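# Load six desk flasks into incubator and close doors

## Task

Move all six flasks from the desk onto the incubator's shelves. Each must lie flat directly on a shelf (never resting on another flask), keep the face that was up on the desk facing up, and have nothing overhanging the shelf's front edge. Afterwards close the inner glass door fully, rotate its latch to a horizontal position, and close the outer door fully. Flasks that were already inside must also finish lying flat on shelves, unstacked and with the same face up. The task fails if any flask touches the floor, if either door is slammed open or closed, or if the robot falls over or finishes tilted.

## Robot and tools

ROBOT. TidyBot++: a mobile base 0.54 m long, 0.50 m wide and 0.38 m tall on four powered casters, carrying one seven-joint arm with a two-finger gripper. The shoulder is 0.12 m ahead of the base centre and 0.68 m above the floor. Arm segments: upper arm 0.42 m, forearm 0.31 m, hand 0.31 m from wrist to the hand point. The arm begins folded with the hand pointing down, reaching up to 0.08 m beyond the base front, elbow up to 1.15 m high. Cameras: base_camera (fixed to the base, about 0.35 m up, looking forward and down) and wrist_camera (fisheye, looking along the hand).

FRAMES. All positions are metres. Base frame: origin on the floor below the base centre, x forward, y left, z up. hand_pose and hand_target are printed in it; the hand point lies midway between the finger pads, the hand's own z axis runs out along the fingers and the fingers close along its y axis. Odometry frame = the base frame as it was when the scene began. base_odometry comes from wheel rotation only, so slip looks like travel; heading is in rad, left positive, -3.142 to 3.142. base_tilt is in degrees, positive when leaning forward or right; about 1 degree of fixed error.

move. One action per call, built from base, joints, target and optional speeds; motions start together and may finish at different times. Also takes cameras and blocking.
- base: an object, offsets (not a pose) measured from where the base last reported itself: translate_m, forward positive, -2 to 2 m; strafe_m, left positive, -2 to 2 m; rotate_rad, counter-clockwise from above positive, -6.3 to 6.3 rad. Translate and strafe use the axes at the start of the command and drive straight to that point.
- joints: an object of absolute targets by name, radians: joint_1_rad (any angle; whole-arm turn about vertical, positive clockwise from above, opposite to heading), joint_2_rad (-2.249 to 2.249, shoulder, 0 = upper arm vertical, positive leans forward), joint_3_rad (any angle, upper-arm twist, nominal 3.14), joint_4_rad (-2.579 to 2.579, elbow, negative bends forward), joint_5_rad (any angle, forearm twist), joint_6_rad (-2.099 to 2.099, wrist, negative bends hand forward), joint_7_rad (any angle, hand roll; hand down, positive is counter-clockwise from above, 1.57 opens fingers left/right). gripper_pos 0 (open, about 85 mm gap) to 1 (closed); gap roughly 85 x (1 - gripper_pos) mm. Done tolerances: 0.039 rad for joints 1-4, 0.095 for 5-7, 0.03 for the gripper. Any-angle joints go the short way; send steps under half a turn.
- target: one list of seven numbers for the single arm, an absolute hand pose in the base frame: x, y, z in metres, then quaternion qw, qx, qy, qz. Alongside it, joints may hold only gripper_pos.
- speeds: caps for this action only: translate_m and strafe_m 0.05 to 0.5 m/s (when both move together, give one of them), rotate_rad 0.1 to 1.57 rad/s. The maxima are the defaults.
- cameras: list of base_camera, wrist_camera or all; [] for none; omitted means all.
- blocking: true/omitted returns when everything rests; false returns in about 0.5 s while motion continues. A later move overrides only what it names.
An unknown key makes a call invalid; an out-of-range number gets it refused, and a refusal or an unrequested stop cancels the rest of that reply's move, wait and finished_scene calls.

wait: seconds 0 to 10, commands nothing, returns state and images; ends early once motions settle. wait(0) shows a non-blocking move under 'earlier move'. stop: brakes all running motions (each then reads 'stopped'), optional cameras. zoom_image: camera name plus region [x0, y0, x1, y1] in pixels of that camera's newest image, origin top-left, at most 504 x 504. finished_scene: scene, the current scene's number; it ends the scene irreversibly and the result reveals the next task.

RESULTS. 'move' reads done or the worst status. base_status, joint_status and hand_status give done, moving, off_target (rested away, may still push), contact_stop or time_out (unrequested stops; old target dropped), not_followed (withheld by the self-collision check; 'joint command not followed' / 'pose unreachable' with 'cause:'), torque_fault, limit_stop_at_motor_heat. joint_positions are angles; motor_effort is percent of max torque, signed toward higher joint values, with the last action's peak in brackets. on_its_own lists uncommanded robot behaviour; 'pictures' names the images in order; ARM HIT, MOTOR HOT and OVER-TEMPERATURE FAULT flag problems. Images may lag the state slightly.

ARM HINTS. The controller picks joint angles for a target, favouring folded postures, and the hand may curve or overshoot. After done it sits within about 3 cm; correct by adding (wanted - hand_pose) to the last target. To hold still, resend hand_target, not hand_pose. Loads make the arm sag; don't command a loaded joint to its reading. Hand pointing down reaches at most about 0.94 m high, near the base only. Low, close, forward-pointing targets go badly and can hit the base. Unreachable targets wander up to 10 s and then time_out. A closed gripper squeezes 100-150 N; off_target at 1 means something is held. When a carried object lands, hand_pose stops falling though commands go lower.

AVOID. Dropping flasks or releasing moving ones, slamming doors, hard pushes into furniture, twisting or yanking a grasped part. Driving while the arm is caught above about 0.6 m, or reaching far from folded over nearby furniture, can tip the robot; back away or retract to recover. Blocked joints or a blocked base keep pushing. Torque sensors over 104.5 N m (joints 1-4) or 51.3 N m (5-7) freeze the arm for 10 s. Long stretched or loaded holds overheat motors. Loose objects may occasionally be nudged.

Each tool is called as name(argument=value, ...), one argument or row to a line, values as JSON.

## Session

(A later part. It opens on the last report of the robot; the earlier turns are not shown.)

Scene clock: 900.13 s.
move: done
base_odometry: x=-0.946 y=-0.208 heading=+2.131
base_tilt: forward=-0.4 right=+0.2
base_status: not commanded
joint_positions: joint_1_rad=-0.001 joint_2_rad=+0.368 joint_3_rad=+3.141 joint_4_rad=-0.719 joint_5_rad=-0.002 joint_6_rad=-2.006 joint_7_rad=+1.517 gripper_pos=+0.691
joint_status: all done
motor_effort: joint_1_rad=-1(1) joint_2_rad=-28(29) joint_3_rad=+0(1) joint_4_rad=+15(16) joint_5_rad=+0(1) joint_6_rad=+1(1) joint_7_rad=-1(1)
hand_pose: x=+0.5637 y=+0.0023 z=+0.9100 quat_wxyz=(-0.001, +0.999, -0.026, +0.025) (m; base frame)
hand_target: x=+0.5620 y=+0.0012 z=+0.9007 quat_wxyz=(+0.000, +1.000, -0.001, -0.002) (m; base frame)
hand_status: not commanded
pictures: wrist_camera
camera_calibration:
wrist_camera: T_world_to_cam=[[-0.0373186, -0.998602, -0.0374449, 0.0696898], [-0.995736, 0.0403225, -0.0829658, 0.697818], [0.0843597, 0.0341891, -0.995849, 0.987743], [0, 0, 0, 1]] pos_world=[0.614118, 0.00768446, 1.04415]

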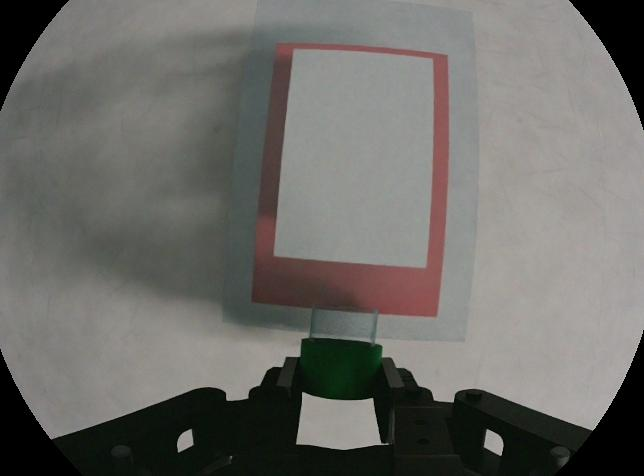

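move(
  joints={"joint_1_rad":0,"joint_2_rad":0.382,"joint_3_rad":3.142,"joint_4_rad":-0.775,"joint_5_rad":0,"joint_6_rad":-2.03,"joint_7_rad":1.59},
  cameras=[],
)

move(
  joints={"joint_1_rad":0,"joint_2_rad":0.371,"joint_3_rad":3.142,"joint_4_rad":-0.825,"joint_5_rad":0,"joint_6_rad":-1.985,"joint_7_rad":1.6},
  cameras=["wrist_camera"],
)

Scene clock: 905.00 s.
move: done
base_odometry: x=-0.946 y=-0.208 heading=+2.131
base_tilt: forward=-0.4 right=+0.2
base_status: not commanded
joint_positions: joint_1_rad=-0.001 joint_2_rad=+0.368 joint_3_rad=+3.141 joint_4_rad=-0.760 joint_5_rad=-0.002 joint_6_rad=-2.007 joint_7_rad=+1.536 gripper_pos=+0.691
joint_status: all done
motor_effort: joint_1_rad=+0(2) joint_2_rad=-28(30) joint_3_rad=+0(1) joint_4_rad=+16(17) joint_5_rad=+0(1) joint_6_rad=+1(1) joint_7_rad=-1(1)
hand_pose: x=+0.5565 y=+0.0023 z=+0.8980 quat_wxyz=(-0.001, +1.000, -0.016, +0.004) (m; base frame)
hand_target: x=+0.5496 y=+0.0012 z=+0.8877 quat_wxyz=(+0.000, +1.000, +0.009, -0.023) (m; base frame)
hand_status: not commanded
pictures: none
No camera images: "cameras" was empty.

Scene clock: 905.73 s.
move: done
base_odometry: x=-0.946 y=-0.208 heading=+2.131
base_tilt: forward=-0.4 right=+0.2
base_status: not commanded
joint_positions: joint_1_rad=-0.001 joint_2_rad=+0.368 joint_3_rad=+3.141 joint_4_rad=-0.806 joint_5_rad=-0.002 joint_6_rad=-2.002 joint_7_rad=+1.546 gripper_pos=+0.691
joint_status: all done
motor_effort: joint_1_rad=-1(1) joint_2_rad=-28(30) joint_3_rad=+0(1) joint_4_rad=+15(17) joint_5_rad=+0(1) joint_6_rad=+0(1) joint_7_rad=-1(1)
hand_pose: x=+0.5495 y=+0.0023 z=+0.8848 quat_wxyz=(-0.001, +1.000, -0.011, -0.017) (m; base frame)
hand_target: x=+0.5518 y=+0.0012 z=+0.8780 quat_wxyz=(+0.000, +1.000, +0.014, -0.020) (m; base frame)
hand_status: not commanded
pictures: wrist_camera
camera_calibration:
wrist_camera: T_world_to_cam=[[-0.0110119, -0.999326, -0.0350304, 0.0516156], [-0.999939, 0.0110135, 0.000147316, 0.610436], [0.00023859, 0.0350299, -0.999386, 1.01331], [0, 0, 0, 1]] pos_world=[0.610725, 0.00936145, 1.01441]

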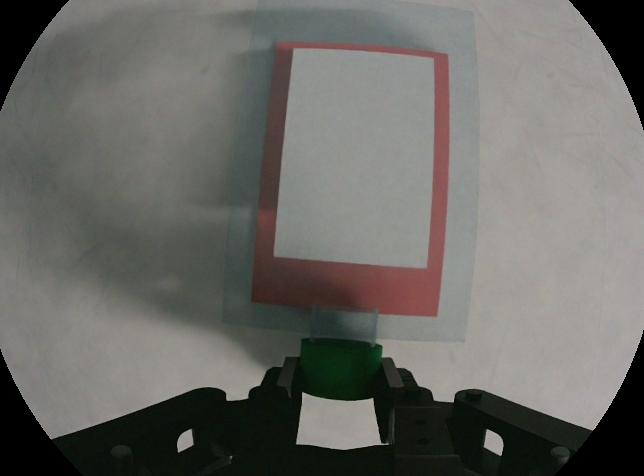

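move(
  joints={"joint_1_rad":0,"joint_2_rad":0.368,"joint_3_rad":3.142,"joint_4_rad":-0.845,"joint_5_rad":0,"joint_6_rad":-1.965,"joint_7_rad":1.6},
  cameras=["wrist_camera"],
)

Scene clock: 908.43 s.
move: done
base_odometry: x=-0.946 y=-0.208 heading=+2.131
base_tilt: forward=-0.4 right=+0.2
base_status: not commanded
joint_positions: joint_1_rad=-0.001 joint_2_rad=+0.362 joint_3_rad=+3.141 joint_4_rad=-0.816 joint_5_rad=-0.002 joint_6_rad=-1.993 joint_7_rad=+1.546 gripper_pos=+0.691
joint_status: all done
motor_effort: joint_1_rad=-1(2) joint_2_rad=-26(28) joint_3_rad=+1(1) joint_4_rad=+14(15) joint_5_rad=+0(1) joint_6_rad=+0(1) joint_7_rad=-1(1)
hand_pose: x=+0.5493 y=+0.0023 z=+0.8843 quat_wxyz=(-0.001, +1.000, -0.011, -0.015) (m; base frame)
hand_target: x=+0.5535 y=+0.0012 z=+0.8734 quat_wxyz=(+0.000, +1.000, +0.014, -0.018) (m; base frame)
hand_status: not commanded
pictures: wrist_camera
camera_calibration:
wrist_camera: T_world_to_cam=[[-0.0107538, -0.999327, -0.0350773, 0.0514873], [-0.999931, 0.0109133, -0.00435965, 0.614303], [0.00473953, 0.035028, -0.999375, 1.01025], [0, 0, 0, 1]] pos_world=[0.610027, 0.00936136, 1.01411]

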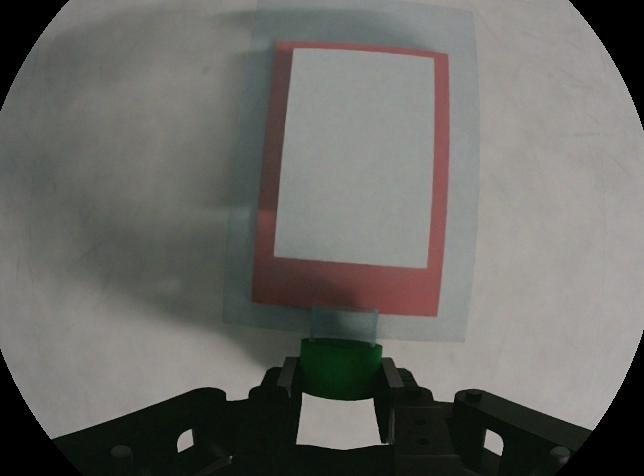

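move(
  joints={"gripper_pos":0.5},
  cameras=[],
)

move(
  joints={"gripper_pos":0.25,"joint_1_rad":0,"joint_2_rad":0.38,"joint_3_rad":3.142,"joint_4_rad":-0.75,"joint_5_rad":0,"joint_6_rad":-2.03},
  cameras=["wrist_camera"],
)

move(
  base={"translate_m":-0.5},
  speeds={"translate_m":0.25},
  cameras=[],
)

move(
  joints={"joint_1_rad":0,"joint_2_rad":0.261,"joint_3_rad":3.142,"joint_4_rad":-1.074,"joint_5_rad":0,"joint_6_rad":-0.97,"joint_7_rad":1.571,"gripper_pos":0.3},
)

Scene clock: 914.30 s.
move: done
base_odometry: x=-0.946 y=-0.208 heading=+2.131
base_tilt: forward=-0.4 right=+0.2
base_status: not commanded
joint_positions: joint_1_rad=-0.001 joint_2_rad=+0.362 joint_3_rad=+3.141 joint_4_rad=-0.819 joint_5_rad=-0.002 joint_6_rad=-1.993 joint_7_rad=+1.546 gripper_pos=+0.500
joint_status: all done
motor_effort: joint_1_rad=-1(1) joint_2_rad=-27(28) joint_3_rad=+0(1) joint_4_rad=+15(16) joint_5_rad=+0(1) joint_6_rad=+0(1) joint_7_rad=-1(1)
hand_pose: x=+0.5487 y=+0.0023 z=+0.8834 quat_wxyz=(-0.001, +1.000, -0.011, -0.016) (m; base frame)
hand_target: x=+0.5535 y=+0.0012 z=+0.8734 quat_wxyz=(+0.000, +1.000, +0.014, -0.018) (m; base frame)
hand_status: not commanded
pictures: none
No camera images: "cameras" was empty.

Scene clock: 915.20 s.
move: done
base_odometry: x=-0.946 y=-0.208 heading=+2.131
base_tilt: forward=-0.4 right=+0.2
base_status: not commanded
joint_positions: joint_1_rad=-0.001 joint_2_rad=+0.362 joint_3_rad=+3.141 joint_4_rad=-0.761 joint_5_rad=-0.002 joint_6_rad=-2.003 joint_7_rad=+1.546 gripper_pos=+0.250
joint_status: all done
motor_effort: joint_1_rad=+0(2) joint_2_rad=-27(29) joint_3_rad=+1(1) joint_4_rad=+15(16) joint_5_rad=+0(2) joint_6_rad=+0(1) joint_7_rad=-1(1)
hand_pose: x=+0.5562 y=+0.0023 z=+0.9000 quat_wxyz=(-0.001, +1.000, -0.011, +0.007) (m; base frame)
hand_target: x=+0.5536 y=+0.0012 z=+0.8954 quat_wxyz=(+0.000, +1.000, +0.014, -0.009) (m; base frame)
hand_status: not commanded
pictures: wrist_camera
camera_calibration:
wrist_camera: T_world_to_cam=[[-0.00907389, -0.999324, -0.035619, 0.0516714], [-0.99874, 0.0108152, -0.0490037, 0.660763], [0.0493558, 0.0351294, -0.998163, 0.999984], [0, 0, 0, 1]] pos_world=[0.611045, 0.00936131, 1.03237]

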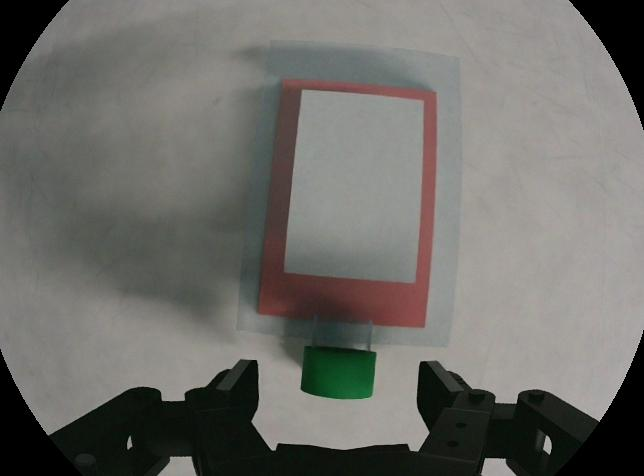

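Scene clock: 918.03 s.
move: done
base_odometry: x=-0.680 y=-0.631 heading=+2.131
base_tilt: forward=-0.4 right=+0.2
base_status: done
joint_positions: joint_1_rad=-0.001 joint_2_rad=+0.364 joint_3_rad=+3.141 joint_4_rad=-0.761 joint_5_rad=-0.002 joint_6_rad=-2.003 joint_7_rad=+1.546 gripper_pos=+0.250
joint_status: not commanded
motor_effort: joint_1_rad=-1(2) joint_2_rad=-28(32) joint_3_rad=+0(1) joint_4_rad=+15(16) joint_5_rad=+0(1) joint_6_rad=+0(1) joint_7_rad=-1(1)
hand_pose: x=+0.5565 y=+0.0023 z=+0.8993 quat_wxyz=(-0.001, +1.000, -0.011, +0.007) (m; base frame)
hand_target: x=+0.5536 y=+0.0012 z=+0.8954 quat_wxyz=(+0.000, +1.000, +0.014, -0.009) (m; base frame)
hand_status: not commanded
pictures: none
No camera images: "cameras" was empty.

Scene clock: 920.03 s.
move: done
base_odometry: x=-0.680 y=-0.631 heading=+2.131
base_tilt: forward=-0.4 right=+0.2
base_status: not commanded
joint_positions: joint_1_rad=-0.001 joint_2_rad=+0.273 joint_3_rad=+3.141 joint_4_rad=-1.046 joint_5_rad=-0.002 joint_6_rad=-1.018 joint_7_rad=+1.546 gripper_pos=+0.300
joint_status: all done
motor_effort: joint_1_rad=-1(2) joint_2_rad=-29(31) joint_3_rad=+0(1) joint_4_rad=+21(21) joint_5_rad=+1(1) joint_6_rad=+6(6) joint_7_rad=-1(1)
hand_pose: x=+0.7612 y=+0.0026 z=+0.9496 quat_wxyz=(-0.006, +0.920, -0.011, +0.392) (m; base frame)
hand_target: x=+0.7643 y=+0.0011 z=+0.9532 quat_wxyz=(+0.000, +0.914, +0.000, +0.406) (m; base frame)
hand_status: not commanded
pictures: base_camera, wrist_camera
camera_calibration:
wrist_camera: T_world_to_cam=[[0.0181814, -0.999277, -0.0333955, 0.0326477], [-0.668117, 0.0127064, -0.743948, 1.27617], [0.743834, 0.0358381, -0.667403, 0.196588], [0, 0, 0, 1]] pos_world=[0.705809, 0.00936323, 1.0817]

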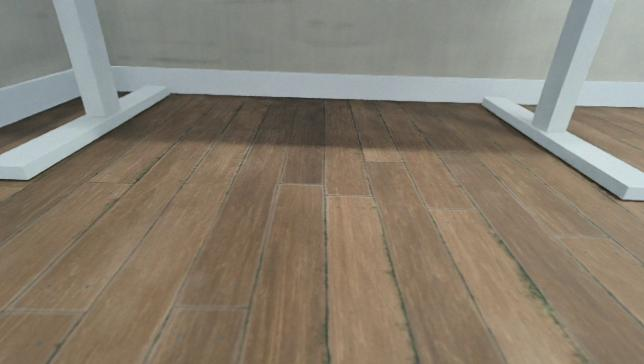

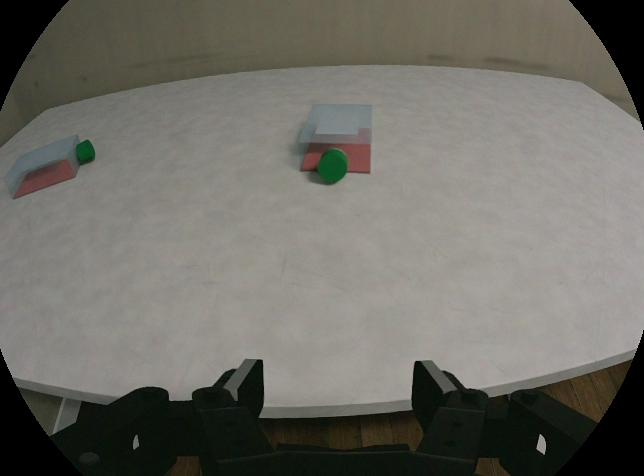

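move(
  base={"translate_m":0.17},
  joints={"joint_1_rad":0,"joint_2_rad":0.241,"joint_3_rad":3.142,"joint_4_rad":-1.395,"joint_5_rad":0,"joint_6_rad":-0.66,"joint_7_rad":1.59},
  cameras=["wrist_camera"],
)

Scene clock: 923.90 s.
move: done
base_odometry: x=-0.771 y=-0.487 heading=+2.131
base_tilt: forward=-0.4 right=+0.2
base_status: done
joint_positions: joint_1_rad=-0.001 joint_2_rad=+0.244 joint_3_rad=+3.141 joint_4_rad=-1.364 joint_5_rad=-0.001 joint_6_rad=-0.705 joint_7_rad=+1.547 gripper_pos=+0.300
joint_status: all done
motor_effort: joint_1_rad=-1(4) joint_2_rad=-28(35) joint_3_rad=+1(4) joint_4_rad=+21(22) joint_5_rad=+0(2) joint_6_rad=+6(7) joint_7_rad=-1(2)
hand_pose: x=+0.7643 y=+0.0027 z=+0.8677 quat_wxyz=(-0.006, +0.915, -0.011, +0.402) (m; base frame)
hand_target: x=+0.7661 y=+0.0011 z=+0.8635 quat_wxyz=(+0.004, +0.912, +0.009, +0.410) (m; base frame)
hand_status: not commanded
pictures: wrist_camera
camera_calibration:
wrist_camera: T_world_to_cam=[[0.0189455, -0.999282, -0.0328233, 0.0289629], [-0.650512, 0.0126105, -0.759391, 1.21729], [0.759259, 0.035739, -0.649806, 0.112717], [0, 0, 0, 1]] pos_world=[0.70573, 0.00956311, 0.998591]

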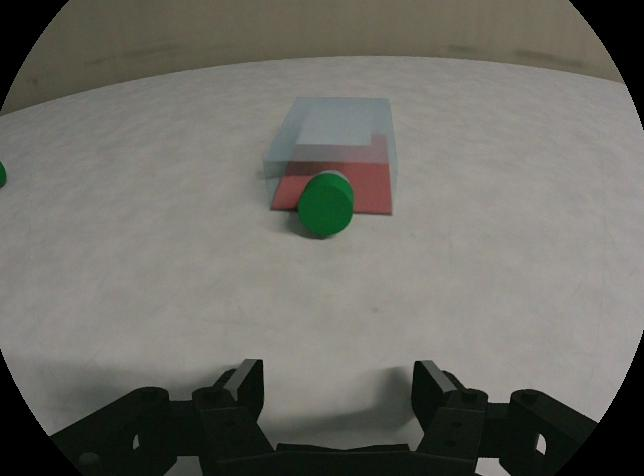

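move(
  base={"rotate_rad":-0.076},
  cameras=[],
)

move(
  base={"translate_m":0.07,"strafe_m":0.07},
  speeds={"translate_m":0.12},
  cameras=["wrist_camera"],
)

Scene clock: 932.57 s.
move: done
base_odometry: x=-0.771 y=-0.487 heading=+2.054
base_tilt: forward=-0.4 right=+0.2
base_status: done
joint_positions: joint_1_rad=+0.006 joint_2_rad=+0.244 joint_3_rad=+3.147 joint_4_rad=-1.366 joint_5_rad=-0.001 joint_6_rad=-0.702 joint_7_rad=+1.547 gripper_pos=+0.300
joint_status: not commanded
motor_effort: joint_1_rad=-1(4) joint_2_rad=-28(29) joint_3_rad=+0(4) joint_4_rad=+21(21) joint_5_rad=+0(1) joint_6_rad=+6(7) joint_7_rad=-1(1)
hand_pose: x=+0.7646 y=-0.0053 z=+0.8676 quat_wxyz=(-0.003, +0.915, -0.016, +0.403) (m; base frame)
hand_target: x=+0.7661 y=+0.0011 z=+0.8635 quat_wxyz=(+0.004, +0.912, +0.009, +0.410) (m; base frame)
hand_status: not commanded
pictures: none
No camera images: "cameras" was empty.

Scene clock: 934.00 s.
move: done
base_odometry: x=-0.865 y=-0.457 heading=+2.054
base_tilt: forward=-0.4 right=+0.2
base_status: done
joint_positions: joint_1_rad=+0.006 joint_2_rad=+0.243 joint_3_rad=+3.147 joint_4_rad=-1.367 joint_5_rad=-0.001 joint_6_rad=-0.701 joint_7_rad=+1.547 gripper_pos=+0.300
joint_status: not commanded
motor_effort: joint_1_rad=-1(3) joint_2_rad=-28(31) joint_3_rad=+0(2) joint_4_rad=+21(21) joint_5_rad=+0(1) joint_6_rad=+6(7) joint_7_rad=-1(1)
hand_pose: x=+0.7641 y=-0.0048 z=+0.8681 quat_wxyz=(-0.003, +0.915, -0.016, +0.403) (m; base frame)
hand_target: x=+0.7661 y=+0.0011 z=+0.8635 quat_wxyz=(+0.004, +0.912, +0.009, +0.410) (m; base frame)
hand_status: not commanded
pictures: wrist_camera
camera_calibration:
wrist_camera: T_world_to_cam=[[0.0069191, -0.999481, -0.0314624, 0.0294067], [-0.648635, 0.0194603, -0.760851, 1.21741], [0.761068, 0.025672, -0.648164, 0.110446], [0, 0, 0, 1]] pos_world=[0.705397, 0.00286476, 0.998783]

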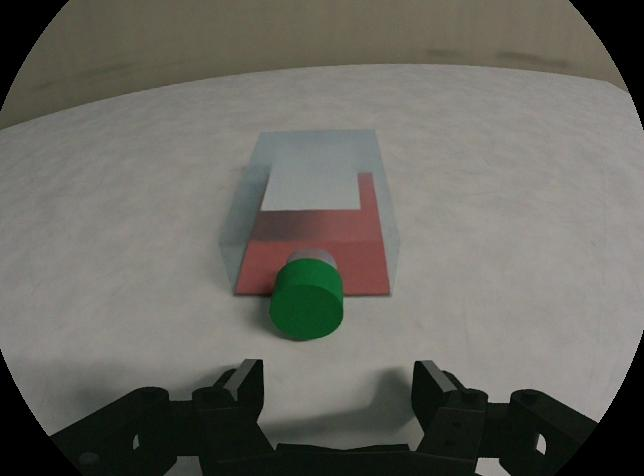

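move(
  base={"translate_m":0.042,"strafe_m":0.017},
  speeds={"translate_m":0.1},
  cameras=["wrist_camera"],
)

Scene clock: 937.63 s.
move: done
base_odometry: x=-0.900 y=-0.428 heading=+2.054
base_tilt: forward=-0.4 right=+0.2
base_status: done
joint_positions: joint_1_rad=+0.005 joint_2_rad=+0.239 joint_3_rad=+3.146 joint_4_rad=-1.368 joint_5_rad=-0.001 joint_6_rad=-0.700 joint_7_rad=+1.547 gripper_pos=+0.300
joint_status: not commanded
motor_effort: joint_1_rad=-1(4) joint_2_rad=-29(32) joint_3_rad=+1(2) joint_4_rad=+20(22) joint_5_rad=+1(1) joint_6_rad=+6(7) joint_7_rad=-1(1)
hand_pose: x=+0.7632 y=-0.0047 z=+0.8702 quat_wxyz=(-0.003, +0.914, -0.016, +0.405) (m; base frame)
hand_target: x=+0.7661 y=+0.0011 z=+0.8635 quat_wxyz=(+0.004, +0.912, +0.009, +0.410) (m; base frame)
hand_status: not commanded
pictures: wrist_camera
camera_calibration:
wrist_camera: T_world_to_cam=[[0.00723828, -0.999482, -0.0313495, 0.0292382], [-0.645872, 0.0192609, -0.763202, 1.21836], [0.763411, 0.025772, -0.645399, 0.108321], [0, 0, 0, 1]] pos_world=[0.703999, 0.00296464, 1.00068]

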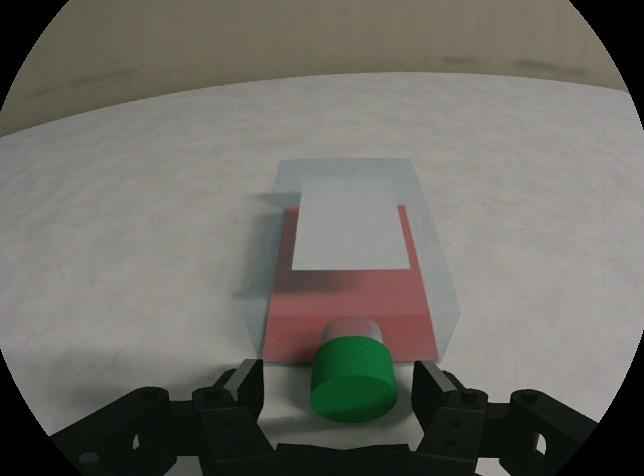

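move(
  base={"translate_m":0.007,"strafe_m":-0.006},
  cameras=[],
)

move(
  joints={"gripper_pos":0.65},
  cameras=["wrist_camera"],
)

Scene clock: 940.20 s.
move: done
base_odometry: x=-0.898 y=-0.419 heading=+2.054
base_tilt: forward=-0.4 right=+0.2
base_status: done
joint_positions: joint_1_rad=+0.005 joint_2_rad=+0.238 joint_3_rad=+3.146 joint_4_rad=-1.369 joint_5_rad=-0.001 joint_6_rad=-0.700 joint_7_rad=+1.547 gripper_pos=+0.300
joint_status: not commanded
motor_effort: joint_1_rad=-1(3) joint_2_rad=-28(31) joint_3_rad=+0(2) joint_4_rad=+21(21) joint_5_rad=+0(1) joint_6_rad=+6(7) joint_7_rad=-1(1)
hand_pose: x=+0.7632 y=-0.0045 z=+0.8704 quat_wxyz=(-0.003, +0.914, -0.016, +0.405) (m; base frame)
hand_target: x=+0.7661 y=+0.0011 z=+0.8635 quat_wxyz=(+0.004, +0.912, +0.009, +0.410) (m; base frame)
hand_status: not commanded
pictures: none
No camera images: "cameras" was empty.

Scene clock: 940.93 s.
move: done
base_odometry: x=-0.898 y=-0.419 heading=+2.054
base_tilt: forward=-0.4 right=+0.2
base_status: not commanded
joint_positions: joint_1_rad=+0.005 joint_2_rad=+0.238 joint_3_rad=+3.146 joint_4_rad=-1.369 joint_5_rad=-0.001 joint_6_rad=-0.699 joint_7_rad=+1.547 gripper_pos=+0.650
joint_status: all done
motor_effort: joint_1_rad=-1(2) joint_2_rad=-28(29) joint_3_rad=+0(1) joint_4_rad=+21(21) joint_5_rad=+0(1) joint_6_rad=+6(7) joint_7_rad=-1(1)
hand_pose: x=+0.7634 y=-0.0045 z=+0.8706 quat_wxyz=(-0.003, +0.914, -0.016, +0.406) (m; base frame)
hand_target: x=+0.7661 y=+0.0011 z=+0.8635 quat_wxyz=(+0.004, +0.912, +0.009, +0.410) (m; base frame)
hand_status: not commanded
pictures: wrist_camera
camera_calibration:
wrist_camera: T_world_to_cam=[[0.00757951, -0.999477, -0.0314521, 0.02931], [-0.64479, 0.019156, -0.76412, 1.21874], [0.764322, 0.0260716, -0.644307, 0.106775], [0, 0, 0, 1]] pos_world=[0.703999, 0.00316468, 1.00098]

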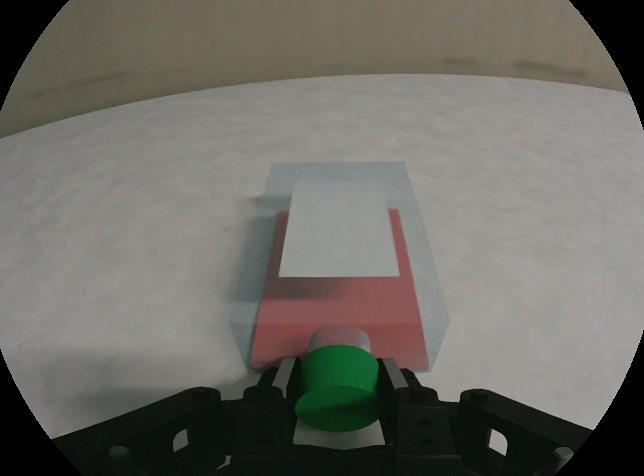

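move(
  joints={"gripper_pos":0.8},
  cameras=[],
)

move(
  joints={"joint_1_rad":0,"joint_2_rad":0.25,"joint_3_rad":3.142,"joint_4_rad":-1.15,"joint_5_rad":0,"joint_6_rad":-0.91,"joint_7_rad":1.571},
  cameras=[],
)

move(
  base={"translate_m":-0.5},
  speeds={"translate_m":0.3},
  cameras=["wrist_camera"],
)

move(
  base={"rotate_rad":-1.495},
  joints={"joint_1_rad":0,"joint_2_rad":0.024,"joint_3_rad":3.142,"joint_4_rad":-1.292,"joint_5_rad":0,"joint_6_rad":-0.97,"joint_7_rad":1.571},
  speeds={"rotate_rad":0.7},
  cameras=[],
)

move(
  base={"translate_m":1.1},
  speeds={"translate_m":0.4},
)

Scene clock: 950.27 s.
move: off_target
base_odometry: x=-0.898 y=-0.419 heading=+2.054
base_tilt: forward=-0.4 right=+0.2
base_status: not commanded
joint_positions: joint_1_rad=+0.005 joint_2_rad=+0.238 joint_3_rad=+3.146 joint_4_rad=-1.369 joint_5_rad=-0.001 joint_6_rad=-0.698 joint_7_rad=+1.547 gripper_pos=+0.679
joint_status: gripper_pos off_target (ended at +0.679, target +0.800)
motor_effort: joint_1_rad=-1(1) joint_2_rad=-28(28) joint_3_rad=+1(1) joint_4_rad=+20(20) joint_5_rad=+0(1) joint_6_rad=+5(6) joint_7_rad=-1(1)
hand_pose: x=+0.7635 y=-0.0045 z=+0.8709 quat_wxyz=(-0.003, +0.914, -0.016, +0.406) (m; base frame)
hand_target: x=+0.7661 y=+0.0011 z=+0.8635 quat_wxyz=(+0.004, +0.912, +0.009, +0.410) (m; base frame)
hand_status: not commanded
pictures: none
No camera images: "cameras" was empty.

Scene clock: 951.60 s.
move: done
base_odometry: x=-0.898 y=-0.419 heading=+2.054
base_tilt: forward=-0.4 right=+0.2
base_status: not commanded
joint_positions: joint_1_rad=+0.005 joint_2_rad=+0.238 joint_3_rad=+3.146 joint_4_rad=-1.167 joint_5_rad=-0.001 joint_6_rad=-0.877 joint_7_rad=+1.547 gripper_pos=+0.679
joint_status: all done
motor_effort: joint_1_rad=-1(1) joint_2_rad=-30(32) joint_3_rad=+1(1) joint_4_rad=+22(23) joint_5_rad=+0(2) joint_6_rad=+7(8) joint_7_rad=-1(2)
hand_pose: x=+0.7641 y=-0.0044 z=+0.9393 quat_wxyz=(-0.003, +0.909, -0.015, +0.417) (m; base frame)
hand_target: x=+0.7629 y=+0.0011 z=+0.9332 quat_wxyz=(+0.000, +0.915, +0.000, +0.404) (m; base frame)
hand_status: not commanded
pictures: none
No camera images: "cameras" was empty.

Scene clock: 954.23 s.
move: done
base_odometry: x=-0.666 y=-0.862 heading=+2.054
base_tilt: forward=-0.4 right=+0.2
base_status: done
joint_positions: joint_1_rad=+0.005 joint_2_rad=+0.242 joint_3_rad=+3.146 joint_4_rad=-1.167 joint_5_rad=-0.001 joint_6_rad=-0.883 joint_7_rad=+1.547 gripper_pos=+0.679
joint_status: not commanded
motor_effort: joint_1_rad=+0(2) joint_2_rad=-30(34) joint_3_rad=+1(3) joint_4_rad=+21(23) joint_5_rad=+1(1) joint_6_rad=+7(8) joint_7_rad=-1(1)
hand_pose: x=+0.7639 y=-0.0039 z=+0.9351 quat_wxyz=(-0.003, +0.911, -0.015, +0.412) (m; base frame)
hand_target: x=+0.7629 y=+0.0011 z=+0.9332 quat_wxyz=(+0.000, +0.915, +0.000, +0.404) (m; base frame)
hand_status: not commanded
pictures: wrist_camera
camera_calibration:
wrist_camera: T_world_to_cam=[[0.00903852, -0.999473, -0.031173, 0.0305962], [-0.634633, 0.0183577, -0.772595, 1.26844], [0.772761, 0.0267666, -0.634133, 0.131883], [0, 0, 0, 1]] pos_world=[0.702806, 0.00376432, 1.06458]

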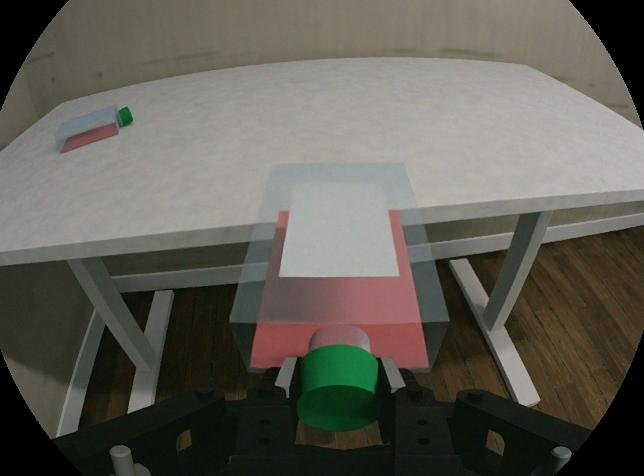

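Scene clock: 957.10 s.
move: done
base_odometry: x=-0.666 y=-0.862 heading=+0.560
base_tilt: forward=-0.4 right=+0.2
base_status: done
joint_positions: joint_1_rad=+0.002 joint_2_rad=+0.028 joint_3_rad=+3.145 joint_4_rad=-1.269 joint_5_rad=-0.001 joint_6_rad=-0.939 joint_7_rad=+1.547 gripper_pos=+0.679
joint_status: all done
motor_effort: joint_1_rad=+0(3) joint_2_rad=-22(34) joint_3_rad=+1(4) joint_4_rad=+22(23) joint_5_rad=+1(2) joint_6_rad=+7(8) joint_7_rad=-1(1)
hand_pose: x=+0.6784 y=-0.0008 z=+0.9954 quat_wxyz=(-0.005, +0.899, -0.013, +0.438) (m; base frame)
hand_target: x=+0.6683 y=+0.0012 z=+0.9776 quat_wxyz=(+0.000, +0.910, +0.000, +0.415) (m; base frame)
hand_status: not commanded
pictures: none
No camera images: "cameras" was empty.

Scene clock: 960.93 s.
move: done
base_odometry: x=+0.267 y=-0.278 heading=+0.559
base_tilt: forward=-0.4 right=+0.2
base_status: done
joint_positions: joint_1_rad=+0.002 joint_2_rad=+0.025 joint_3_rad=+3.145 joint_4_rad=-1.271 joint_5_rad=-0.001 joint_6_rad=-0.943 joint_7_rad=+1.547 gripper_pos=+0.679
joint_status: not commanded
motor_effort: joint_1_rad=-1(2) joint_2_rad=-21(26) joint_3_rad=+1(2) joint_4_rad=+22(22) joint_5_rad=+0(1) joint_6_rad=+7(8) joint_7_rad=-1(1)
hand_pose: x=+0.6767 y=-0.0008 z=+0.9950 quat_wxyz=(-0.005, +0.900, -0.013, +0.436) (m; base frame)
hand_target: x=+0.6683 y=+0.0012 z=+0.9776 quat_wxyz=(+0.000, +0.910, +0.000, +0.415) (m; base frame)
hand_status: not commanded
pictures: base_camera, wrist_camera
camera_calibration:
wrist_camera: T_world_to_cam=[[0.0154387, -0.999397, -0.0311061, 0.0319358], [-0.592045, 0.0159328, -0.805748, 1.26353], [0.805757, 0.0308559, -0.591442, 0.172441], [0, 0, 0, 1]] pos_world=[0.60863, 0.00646401, 1.12107]

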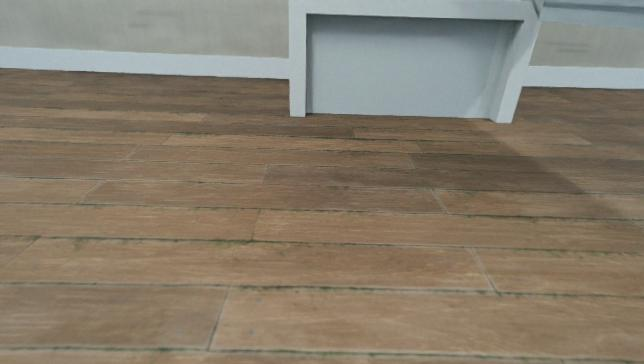

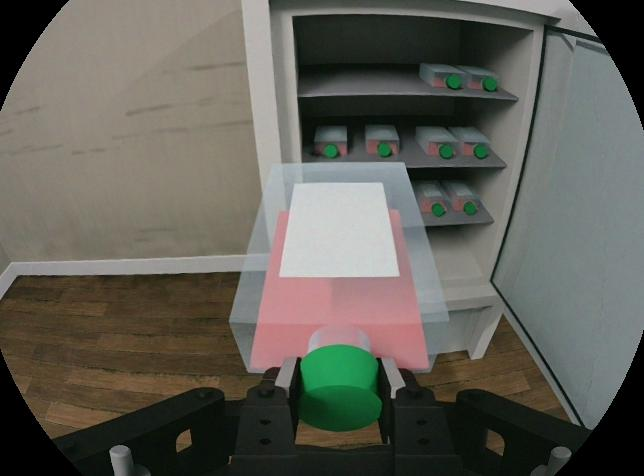

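move(
  base={"translate_m":0.46,"strafe_m":-0.014},
  speeds={"translate_m":0.3},
  joints={"joint_1_rad":0,"joint_2_rad":0.011,"joint_3_rad":3.142,"joint_4_rad":-1.39,"joint_5_rad":0,"joint_6_rad":-0.885,"joint_7_rad":1.59},
)

Scene clock: 969.37 s.
move: done
base_odometry: x=+0.664 y=-0.045 heading=+0.560
base_tilt: forward=-0.4 right=+0.2
base_status: done
joint_positions: joint_1_rad=+0.002 joint_2_rad=+0.013 joint_3_rad=+3.145 joint_4_rad=-1.373 joint_5_rad=-0.001 joint_6_rad=-0.925 joint_7_rad=+1.547 gripper_pos=+0.679
joint_status: all done
motor_effort: joint_1_rad=+0(2) joint_2_rad=-21(25) joint_3_rad=+1(2) joint_4_rad=+22(23) joint_5_rad=+0(2) joint_6_rad=+7(9) joint_7_rad=-1(1)
hand_pose: x=+0.6634 y=-0.0008 z=+0.9502 quat_wxyz=(-0.005, +0.915, -0.013, +0.403) (m; base frame)
hand_target: x=+0.6685 y=+0.0011 z=+0.9515 quat_wxyz=(+0.004, +0.910, +0.009, +0.415) (m; base frame)
hand_status: not commanded
pictures: base_camera, wrist_camera
camera_calibration:
wrist_camera: T_world_to_cam=[[0.0131773, -0.999383, -0.0325673, 0.0336942], [-0.648923, 0.0162323, -0.760681, 1.21449], [0.76074, 0.0311574, -0.648308, 0.240556], [0, 0, 0, 1]] pos_world=[0.604663, 0.00646439, 1.08089]

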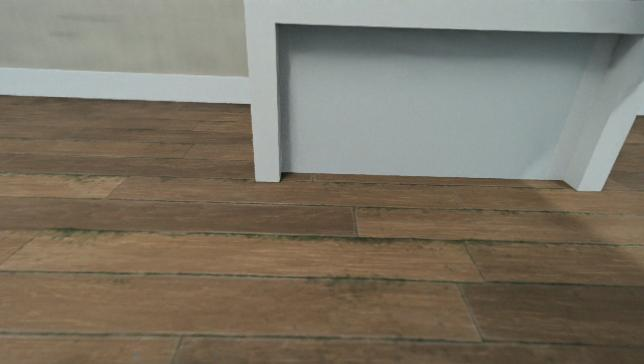

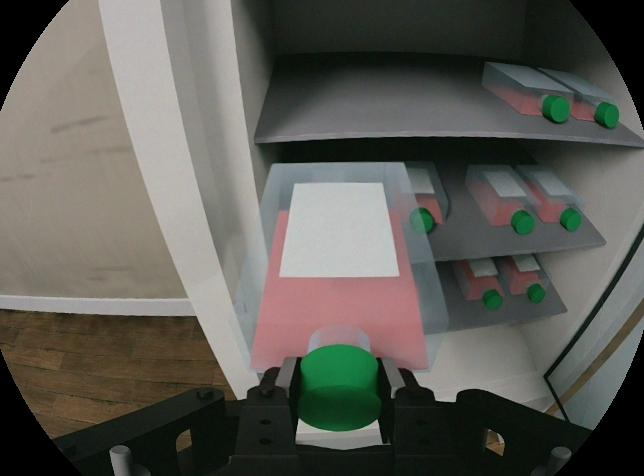

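move(
  joints={"joint_1_rad":0,"joint_2_rad":0.015,"joint_3_rad":3.142,"joint_4_rad":-1.345,"joint_5_rad":0,"joint_6_rad":-0.93,"joint_7_rad":1.59},
  cameras=[],
)

move(
  base={"translate_m":0.26},
  speeds={"translate_m":0.12},
)

Scene clock: 973.63 s.
move: done
base_odometry: x=+0.664 y=-0.045 heading=+0.560
base_tilt: forward=-0.4 right=+0.2
base_status: not commanded
joint_positions: joint_1_rad=+0.002 joint_2_rad=+0.013 joint_3_rad=+3.145 joint_4_rad=-1.355 joint_5_rad=-0.001 joint_6_rad=-0.930 joint_7_rad=+1.547 gripper_pos=+0.679
joint_status: all done
motor_effort: joint_1_rad=+0(2) joint_2_rad=-21(23) joint_3_rad=+1(1) joint_4_rad=+21(23) joint_5_rad=+1(2) joint_6_rad=+7(8) joint_7_rad=-1(2)
hand_pose: x=+0.6650 y=-0.0008 z=+0.9589 quat_wxyz=(-0.005, +0.912, -0.013, +0.409) (m; base frame)
hand_target: x=+0.6669 y=+0.0011 z=+0.9632 quat_wxyz=(+0.004, +0.911, +0.009, +0.413) (m; base frame)
hand_status: not commanded
pictures: none
No camera images: "cameras" was empty.

Scene clock: 976.40 s.
move: done
base_odometry: x=+0.885 y=+0.092 heading=+0.559
base_tilt: forward=-0.4 right=+0.2
base_status: done
joint_positions: joint_1_rad=+0.002 joint_2_rad=+0.013 joint_3_rad=+3.145 joint_4_rad=-1.355 joint_5_rad=-0.001 joint_6_rad=-0.930 joint_7_rad=+1.547 gripper_pos=+0.679
joint_status: not commanded
motor_effort: joint_1_rad=+0(2) joint_2_rad=-21(25) joint_3_rad=+1(1) joint_4_rad=+22(22) joint_5_rad=+1(1) joint_6_rad=+7(8) joint_7_rad=-1(1)
hand_pose: x=+0.6649 y=-0.0008 z=+0.9592 quat_wxyz=(-0.005, +0.912, -0.013, +0.410) (m; base frame)
hand_target: x=+0.6669 y=+0.0011 z=+0.9632 quat_wxyz=(+0.004, +0.911, +0.009, +0.413) (m; base frame)
hand_status: not commanded
pictures: base_camera, wrist_camera
camera_calibration:
wrist_camera: T_world_to_cam=[[0.0136052, -0.999387, -0.0322442, 0.0333544], [-0.638431, 0.0161361, -0.76951, 1.22381], [0.769558, 0.0310551, -0.637821, 0.229338], [0, 0, 0, 1]] pos_world=[0.604376, 0.00646426, 1.08909]

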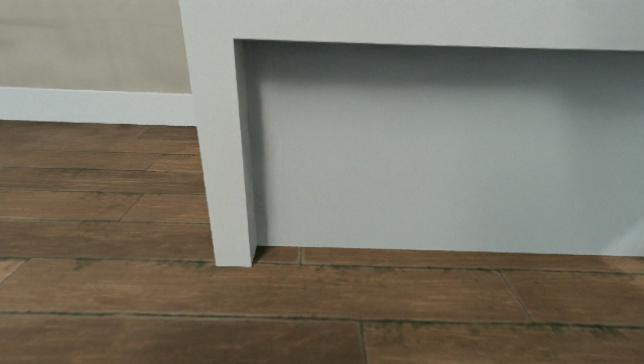

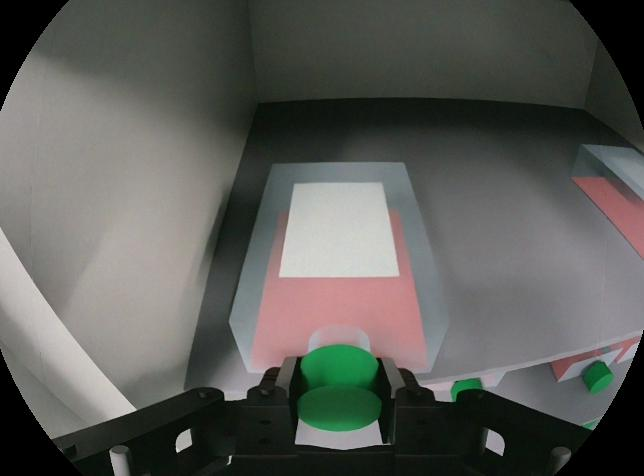

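move(
  joints={"joint_1_rad":0,"joint_2_rad":0.011,"joint_3_rad":3.142,"joint_4_rad":-1.39,"joint_5_rad":0,"joint_6_rad":-0.885,"joint_7_rad":1.59},
  base={"translate_m":0.08},
  speeds={"translate_m":0.06},
)

Scene clock: 980.40 s.
move: off_target
base_odometry: x=+0.952 y=+0.135 heading=+0.559
base_tilt: forward=-0.4 right=+0.2
base_status: done
joint_positions: joint_1_rad=+0.002 joint_2_rad=-0.051 joint_3_rad=+3.145 joint_4_rad=-1.441 joint_5_rad=-0.001 joint_6_rad=-0.924 joint_7_rad=+1.552 gripper_pos=+0.679
joint_status: joint_2_rad off_target (ended at -0.051, target +0.011); joint_4_rad off_target (ended at -1.441, target -1.390); the others done
motor_effort: joint_1_rad=-4(4) joint_2_rad=-7(22) joint_3_rad=-2(2) joint_4_rad=+34(37) joint_5_rad=+0(2) joint_6_rad=+12(15) joint_7_rad=-1(3)
hand_pose: x=+0.6360 y=-0.0011 z=+0.9479 quat_wxyz=(-0.003, +0.916, -0.011, +0.402) (m; base frame)
hand_target: x=+0.6685 y=+0.0011 z=+0.9515 quat_wxyz=(+0.004, +0.910, +0.009, +0.415) (m; base frame)
hand_status: not commanded
pictures: base_camera, wrist_camera
camera_calibration:
wrist_camera: T_world_to_cam=[[0.0160858, -0.999462, -0.028599, 0.0280163], [-0.651206, 0.0112323, -0.758818, 1.19468], [0.758731, 0.0308301, -0.650675, 0.263452], [0, 0, 0, 1]] pos_world=[0.577644, 0.00645995, 1.07877]

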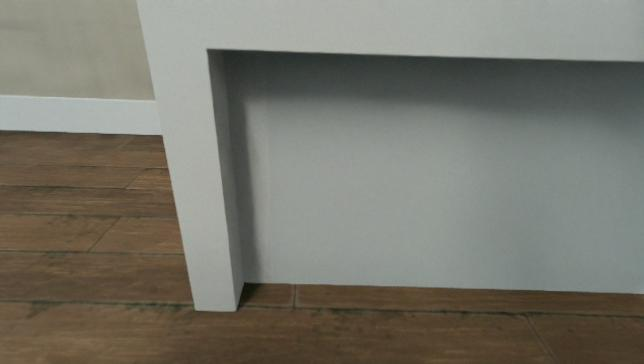

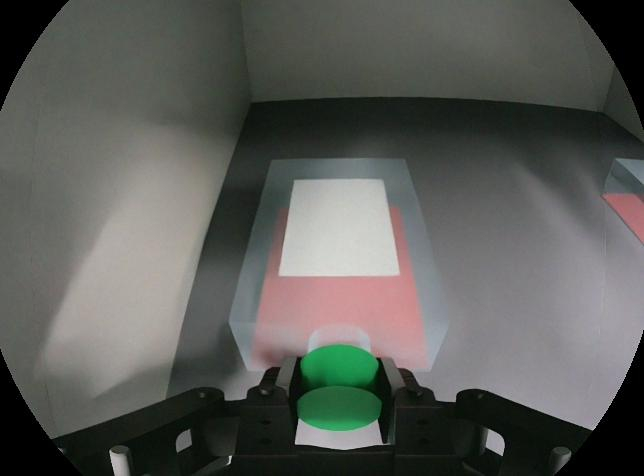

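move(
  base={"translate_m":-0.03},
  cameras=[],
)

move(
  joints={"joint_1_rad":0,"joint_2_rad":0.009,"joint_3_rad":3.142,"joint_4_rad":-1.42,"joint_5_rad":0,"joint_6_rad":-0.84,"joint_7_rad":1.58},
  cameras=["wrist_camera"],
)

Scene clock: 985.43 s.
move: done
base_odometry: x=+0.927 y=+0.119 heading=+0.559
base_tilt: forward=-0.4 right=+0.2
base_status: done
joint_positions: joint_1_rad=+0.002 joint_2_rad=-0.003 joint_3_rad=+3.145 joint_4_rad=-1.398 joint_5_rad=-0.001 joint_6_rad=-0.910 joint_7_rad=+1.552 gripper_pos=+0.679
joint_status: not commanded
on_its_own: joint_2_rad moved +0.048 to your old target +0.011; joint_4_rad moved +0.043 to your old target -1.390
motor_effort: joint_1_rad=-1(3) joint_2_rad=-20(23) joint_3_rad=+1(2) joint_4_rad=+21(32) joint_5_rad=+0(1) joint_6_rad=+7(12) joint_7_rad=-1(2)
hand_pose: x=+0.6585 y=-0.0012 z=+0.9489 quat_wxyz=(-0.003, +0.914, -0.011, +0.406) (m; base frame)
hand_target: x=+0.6685 y=+0.0011 z=+0.9515 quat_wxyz=(+0.004, +0.910, +0.009, +0.415) (m; base frame)
hand_status: not commanded
pictures: none
No camera images: "cameras" was empty.

Scene clock: 986.07 s.
move: done
base_odometry: x=+0.927 y=+0.119 heading=+0.559
base_tilt: forward=-0.4 right=+0.2
base_status: not commanded
joint_positions: joint_1_rad=+0.002 joint_2_rad=-0.003 joint_3_rad=+3.145 joint_4_rad=-1.409 joint_5_rad=-0.001 joint_6_rad=-0.879 joint_7_rad=+1.552 gripper_pos=+0.679
joint_status: all done
motor_effort: joint_1_rad=-1(1) joint_2_rad=-21(22) joint_3_rad=+1(2) joint_4_rad=+22(23) joint_5_rad=+1(1) joint_6_rad=+7(7) joint_7_rad=-1(1)
hand_pose: x=+0.6632 y=-0.0012 z=+0.9501 quat_wxyz=(-0.003, +0.910, -0.011, +0.415) (m; base frame)
hand_target: x=+0.6725 y=+0.0011 z=+0.9469 quat_wxyz=(+0.002, +0.906, +0.004, +0.423) (m; base frame)
hand_status: not commanded
pictures: wrist_camera
camera_calibration:
wrist_camera: T_world_to_cam=[[0.0168082, -0.999469, -0.0279217, 0.0264853], [-0.62909, 0.0111342, -0.777253, 1.21684], [0.777151, 0.0306295, -0.628568, 0.211005], [0, 0, 0, 1]] pos_world=[0.601072, 0.00645978, 1.07916]

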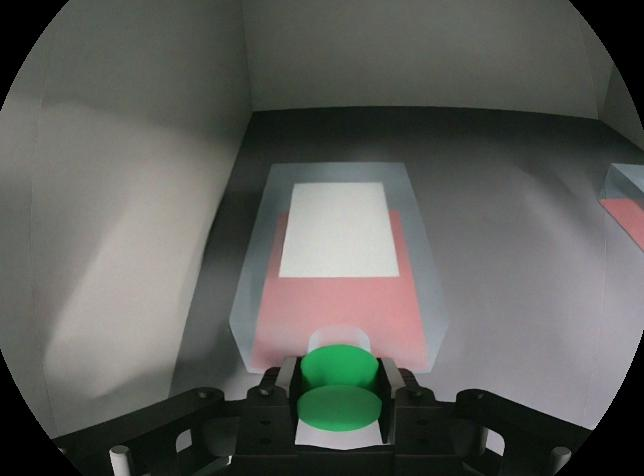

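move(
  joints={"joint_1_rad":0,"joint_2_rad":0.025,"joint_3_rad":3.142,"joint_4_rad":-1.445,"joint_5_rad":0,"joint_6_rad":-0.805,"joint_7_rad":1.58},
  cameras=[],
)

move(
  joints={"joint_1_rad":0,"joint_2_rad":0.04,"joint_3_rad":3.142,"joint_4_rad":-1.465,"joint_5_rad":0,"joint_6_rad":-0.78,"joint_7_rad":1.58},
  cameras=["wrist_camera"],
)

Scene clock: 988.83 s.
move: done
base_odometry: x=+0.927 y=+0.119 heading=+0.559
base_tilt: forward=-0.4 right=+0.2
base_status: not commanded
joint_positions: joint_1_rad=+0.002 joint_2_rad=-0.001 joint_3_rad=+3.145 joint_4_rad=-1.425 joint_5_rad=-0.001 joint_6_rad=-0.846 joint_7_rad=+1.552 gripper_pos=+0.679
joint_status: all done
motor_effort: joint_1_rad=-1(1) joint_2_rad=-21(22) joint_3_rad=+1(2) joint_4_rad=+22(23) joint_5_rad=+1(1) joint_6_rad=+7(7) joint_7_rad=-1(2)
hand_pose: x=+0.6679 y=-0.0012 z=+0.9481 quat_wxyz=(-0.004, +0.907, -0.011, +0.422) (m; base frame)
hand_target: x=+0.6795 y=+0.0011 z=+0.9325 quat_wxyz=(+0.002, +0.908, +0.004, +0.420) (m; base frame)
hand_status: not commanded
pictures: none
No camera images: "cameras" was empty.

Scene clock: 989.43 s.
move: done
base_odometry: x=+0.927 y=+0.119 heading=+0.559
base_tilt: forward=-0.4 right=+0.2
base_status: not commanded
joint_positions: joint_1_rad=+0.002 joint_2_rad=+0.002 joint_3_rad=+3.145 joint_4_rad=-1.436 joint_5_rad=-0.001 joint_6_rad=-0.818 joint_7_rad=+1.552 gripper_pos=+0.679
joint_status: all done
motor_effort: joint_1_rad=+0(1) joint_2_rad=-19(21) joint_3_rad=+1(1) joint_4_rad=+20(22) joint_5_rad=+0(1) joint_6_rad=+6(7) joint_7_rad=-1(1)
hand_pose: x=+0.6725 y=-0.0013 z=+0.9477 quat_wxyz=(-0.004, +0.903, -0.011, +0.429) (m; base frame)
hand_target: x=+0.6847 y=+0.0011 z=+0.9190 quat_wxyz=(+0.002, +0.910, +0.004, +0.415) (m; base frame)
hand_status: not commanded
pictures: wrist_camera
camera_calibration:
wrist_camera: T_world_to_cam=[[0.0175454, -0.999476, -0.0271986, 0.0249494], [-0.605247, 0.0110355, -0.795961, 1.22255], [0.795844, 0.0304273, -0.604736, 0.167129], [0, 0, 0, 1]] pos_world=[0.606501, 0.00635961, 1.07485]

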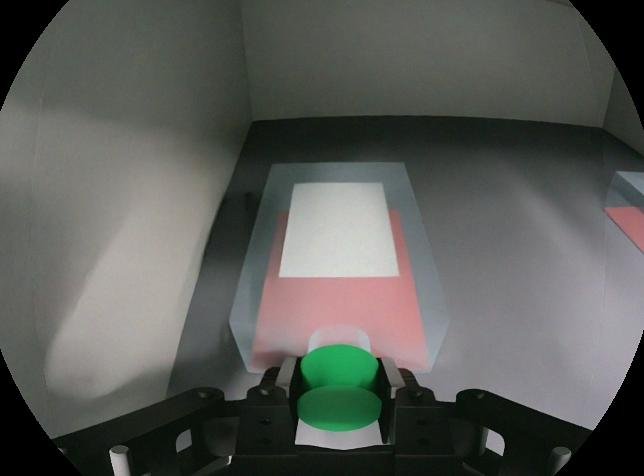

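move(
  joints={"joint_1_rad":0,"joint_2_rad":0.05,"joint_3_rad":3.142,"joint_4_rad":-1.465,"joint_5_rad":0,"joint_6_rad":-0.88,"joint_7_rad":1.58},
  cameras=["wrist_camera"],
)

Scene clock: 991.77 s.
move: off_target
base_odometry: x=+0.927 y=+0.119 heading=+0.559
base_tilt: forward=-0.4 right=+0.2
base_status: not commanded
joint_positions: joint_1_rad=+0.002 joint_2_rad=+0.002 joint_3_rad=+3.145 joint_4_rad=-1.424 joint_5_rad=-0.001 joint_6_rad=-0.847 joint_7_rad=+1.552 gripper_pos=+0.679
joint_status: joint_2_rad off_target (ended at +0.002, target +0.050); joint_4_rad off_target (ended at -1.424, target -1.465); the others done
motor_effort: joint_1_rad=+0(1) joint_2_rad=-14(18) joint_3_rad=+1(1) joint_4_rad=+14(20) joint_5_rad=+0(1) joint_6_rad=+2(6) joint_7_rad=-1(1)
hand_pose: x=+0.6687 y=-0.0012 z=+0.9472 quat_wxyz=(-0.003, +0.907, -0.011, +0.421) (m; base frame)
hand_target: x=+0.6653 y=+0.0011 z=+0.8911 quat_wxyz=(+0.002, +0.931, +0.004, +0.365) (m; base frame)
hand_status: not commanded
pictures: wrist_camera
camera_calibration:
wrist_camera: T_world_to_cam=[[0.0171593, -0.999473, -0.0275567, 0.025613], [-0.618732, 0.0110353, -0.785525, 1.21899], [0.785415, 0.0305293, -0.618216, 0.189585], [0, 0, 0, 1]] pos_world=[0.604884, 0.00635965, 1.07546]

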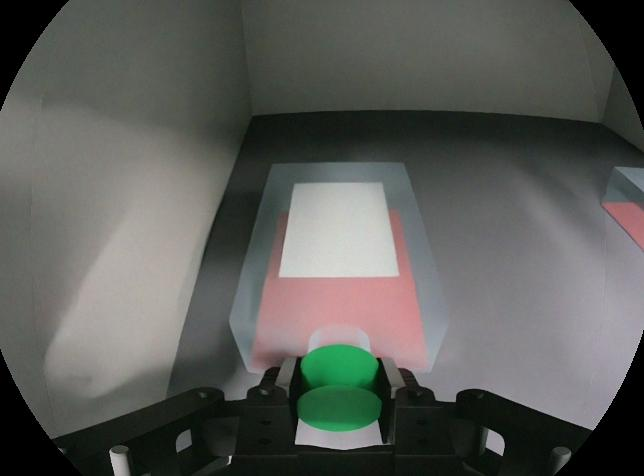

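move(
  joints={"joint_1_rad":0,"joint_2_rad":0.022,"joint_3_rad":3.142,"joint_4_rad":-1.443,"joint_5_rad":0,"joint_6_rad":-0.86,"joint_7_rad":1.58},
  cameras=[],
)

move(
  joints={"gripper_pos":0.5},
  cameras=["wrist_camera"],
)

move(
  joints={"gripper_pos":0.3},
  cameras=[],
)

move(
  base={"translate_m":-0.1},
  speeds={"translate_m":0.1},
)

Scene clock: 995.60 s.
move: done
base_odometry: x=+0.927 y=+0.119 heading=+0.559
base_tilt: forward=-0.4 right=+0.2
base_status: not commanded
joint_positions: joint_1_rad=+0.002 joint_2_rad=+0.001 joint_3_rad=+3.145 joint_4_rad=-1.423 joint_5_rad=-0.001 joint_6_rad=-0.847 joint_7_rad=+1.552 gripper_pos=+0.679
joint_status: all done
motor_effort: joint_1_rad=-1(1) joint_2_rad=-18(18) joint_3_rad=+1(1) joint_4_rad=+17(18) joint_5_rad=+0(2) joint_6_rad=+4(5) joint_7_rad=-1(2)
hand_pose: x=+0.6686 y=-0.0012 z=+0.9476 quat_wxyz=(-0.003, +0.907, -0.011, +0.422) (m; base frame)
hand_target: x=+0.6677 y=+0.0011 z=+0.9225 quat_wxyz=(+0.002, +0.918, +0.004, +0.397) (m; base frame)
hand_status: not commanded
pictures: none
No camera images: "cameras" was empty.

Scene clock: 996.30 s.
move: done
base_odometry: x=+0.927 y=+0.119 heading=+0.559
base_tilt: forward=-0.4 right=+0.2
base_status: not commanded
joint_positions: joint_1_rad=+0.002 joint_2_rad=+0.001 joint_3_rad=+3.145 joint_4_rad=-1.425 joint_5_rad=-0.001 joint_6_rad=-0.847 joint_7_rad=+1.552 gripper_pos=+0.500
joint_status: all done
motor_effort: joint_1_rad=+0(1) joint_2_rad=-19(21) joint_3_rad=+1(1) joint_4_rad=+20(21) joint_5_rad=+1(1) joint_6_rad=+6(7) joint_7_rad=-1(1)
hand_pose: x=+0.6684 y=-0.0012 z=+0.9467 quat_wxyz=(-0.003, +0.907, -0.011, +0.421) (m; base frame)
hand_target: x=+0.6677 y=+0.0011 z=+0.9225 quat_wxyz=(+0.002, +0.918, +0.004, +0.397) (m; base frame)
hand_status: not commanded
pictures: wrist_camera
camera_calibration:
wrist_camera: T_world_to_cam=[[0.0171329, -0.999473, -0.0275729, 0.0256387], [-0.619407, 0.0110381, -0.784992, 1.21839], [0.784883, 0.030528, -0.618891, 0.190543], [0, 0, 0, 1]] pos_world=[0.604684, 0.00635966, 1.07506]

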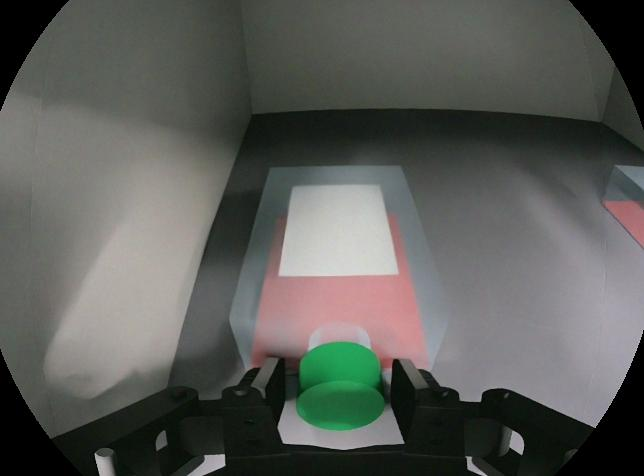

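Scene clock: 996.93 s.
move: done
base_odometry: x=+0.927 y=+0.119 heading=+0.559
base_tilt: forward=-0.4 right=+0.2
base_status: not commanded
joint_positions: joint_1_rad=+0.002 joint_2_rad=+0.001 joint_3_rad=+3.145 joint_4_rad=-1.425 joint_5_rad=-0.001 joint_6_rad=-0.847 joint_7_rad=+1.552 gripper_pos=+0.300
joint_status: all done
motor_effort: joint_1_rad=-2(2) joint_2_rad=-20(20) joint_3_rad=+1(1) joint_4_rad=+21(21) joint_5_rad=+0(1) joint_6_rad=+7(7) joint_7_rad=-1(1)
hand_pose: x=+0.6684 y=-0.0012 z=+0.9467 quat_wxyz=(-0.003, +0.907, -0.011, +0.421) (m; base frame)
hand_target: x=+0.6677 y=+0.0011 z=+0.9225 quat_wxyz=(+0.002, +0.918, +0.004, +0.397) (m; base frame)
hand_status: not commanded
pictures: none
No camera images: "cameras" was empty.

Scene clock: 998.50 s.
move: done
base_odometry: x=+0.842 y=+0.065 heading=+0.559
base_tilt: forward=-0.4 right=+0.2
base_status: done
joint_positions: joint_1_rad=+0.002 joint_2_rad=+0.005 joint_3_rad=+3.145 joint_4_rad=-1.425 joint_5_rad=-0.001 joint_6_rad=-0.846 joint_7_rad=+1.552 gripper_pos=+0.300
joint_status: not commanded
motor_effort: joint_1_rad=-1(2) joint_2_rad=-20(23) joint_3_rad=+0(2) joint_4_rad=+21(22) joint_5_rad=+0(1) joint_6_rad=+7(7) joint_7_rad=-1(1)
hand_pose: x=+0.6694 y=-0.0012 z=+0.9445 quat_wxyz=(-0.003, +0.908, -0.011, +0.419) (m; base frame)
hand_target: x=+0.6677 y=+0.0011 z=+0.9225 quat_wxyz=(+0.002, +0.918, +0.004, +0.397) (m; base frame)
hand_status: not commanded
pictures: base_camera, wrist_camera
camera_calibration:
wrist_camera: T_world_to_cam=[[0.017026, -0.999473, -0.0276401, 0.0256932], [-0.62253, 0.0110355, -0.782518, 1.21704], [0.782411, 0.03053, -0.622014, 0.192903], [0, 0, 0, 1]] pos_world=[0.60628, 0.00635966, 1.07306]

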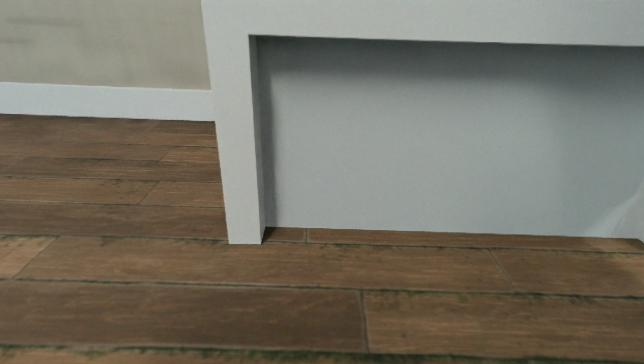

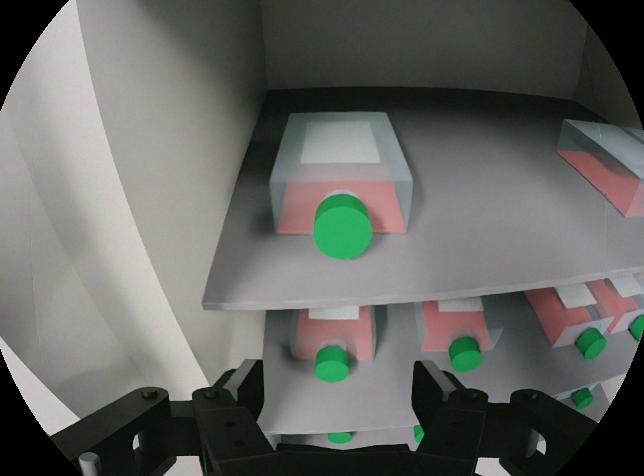

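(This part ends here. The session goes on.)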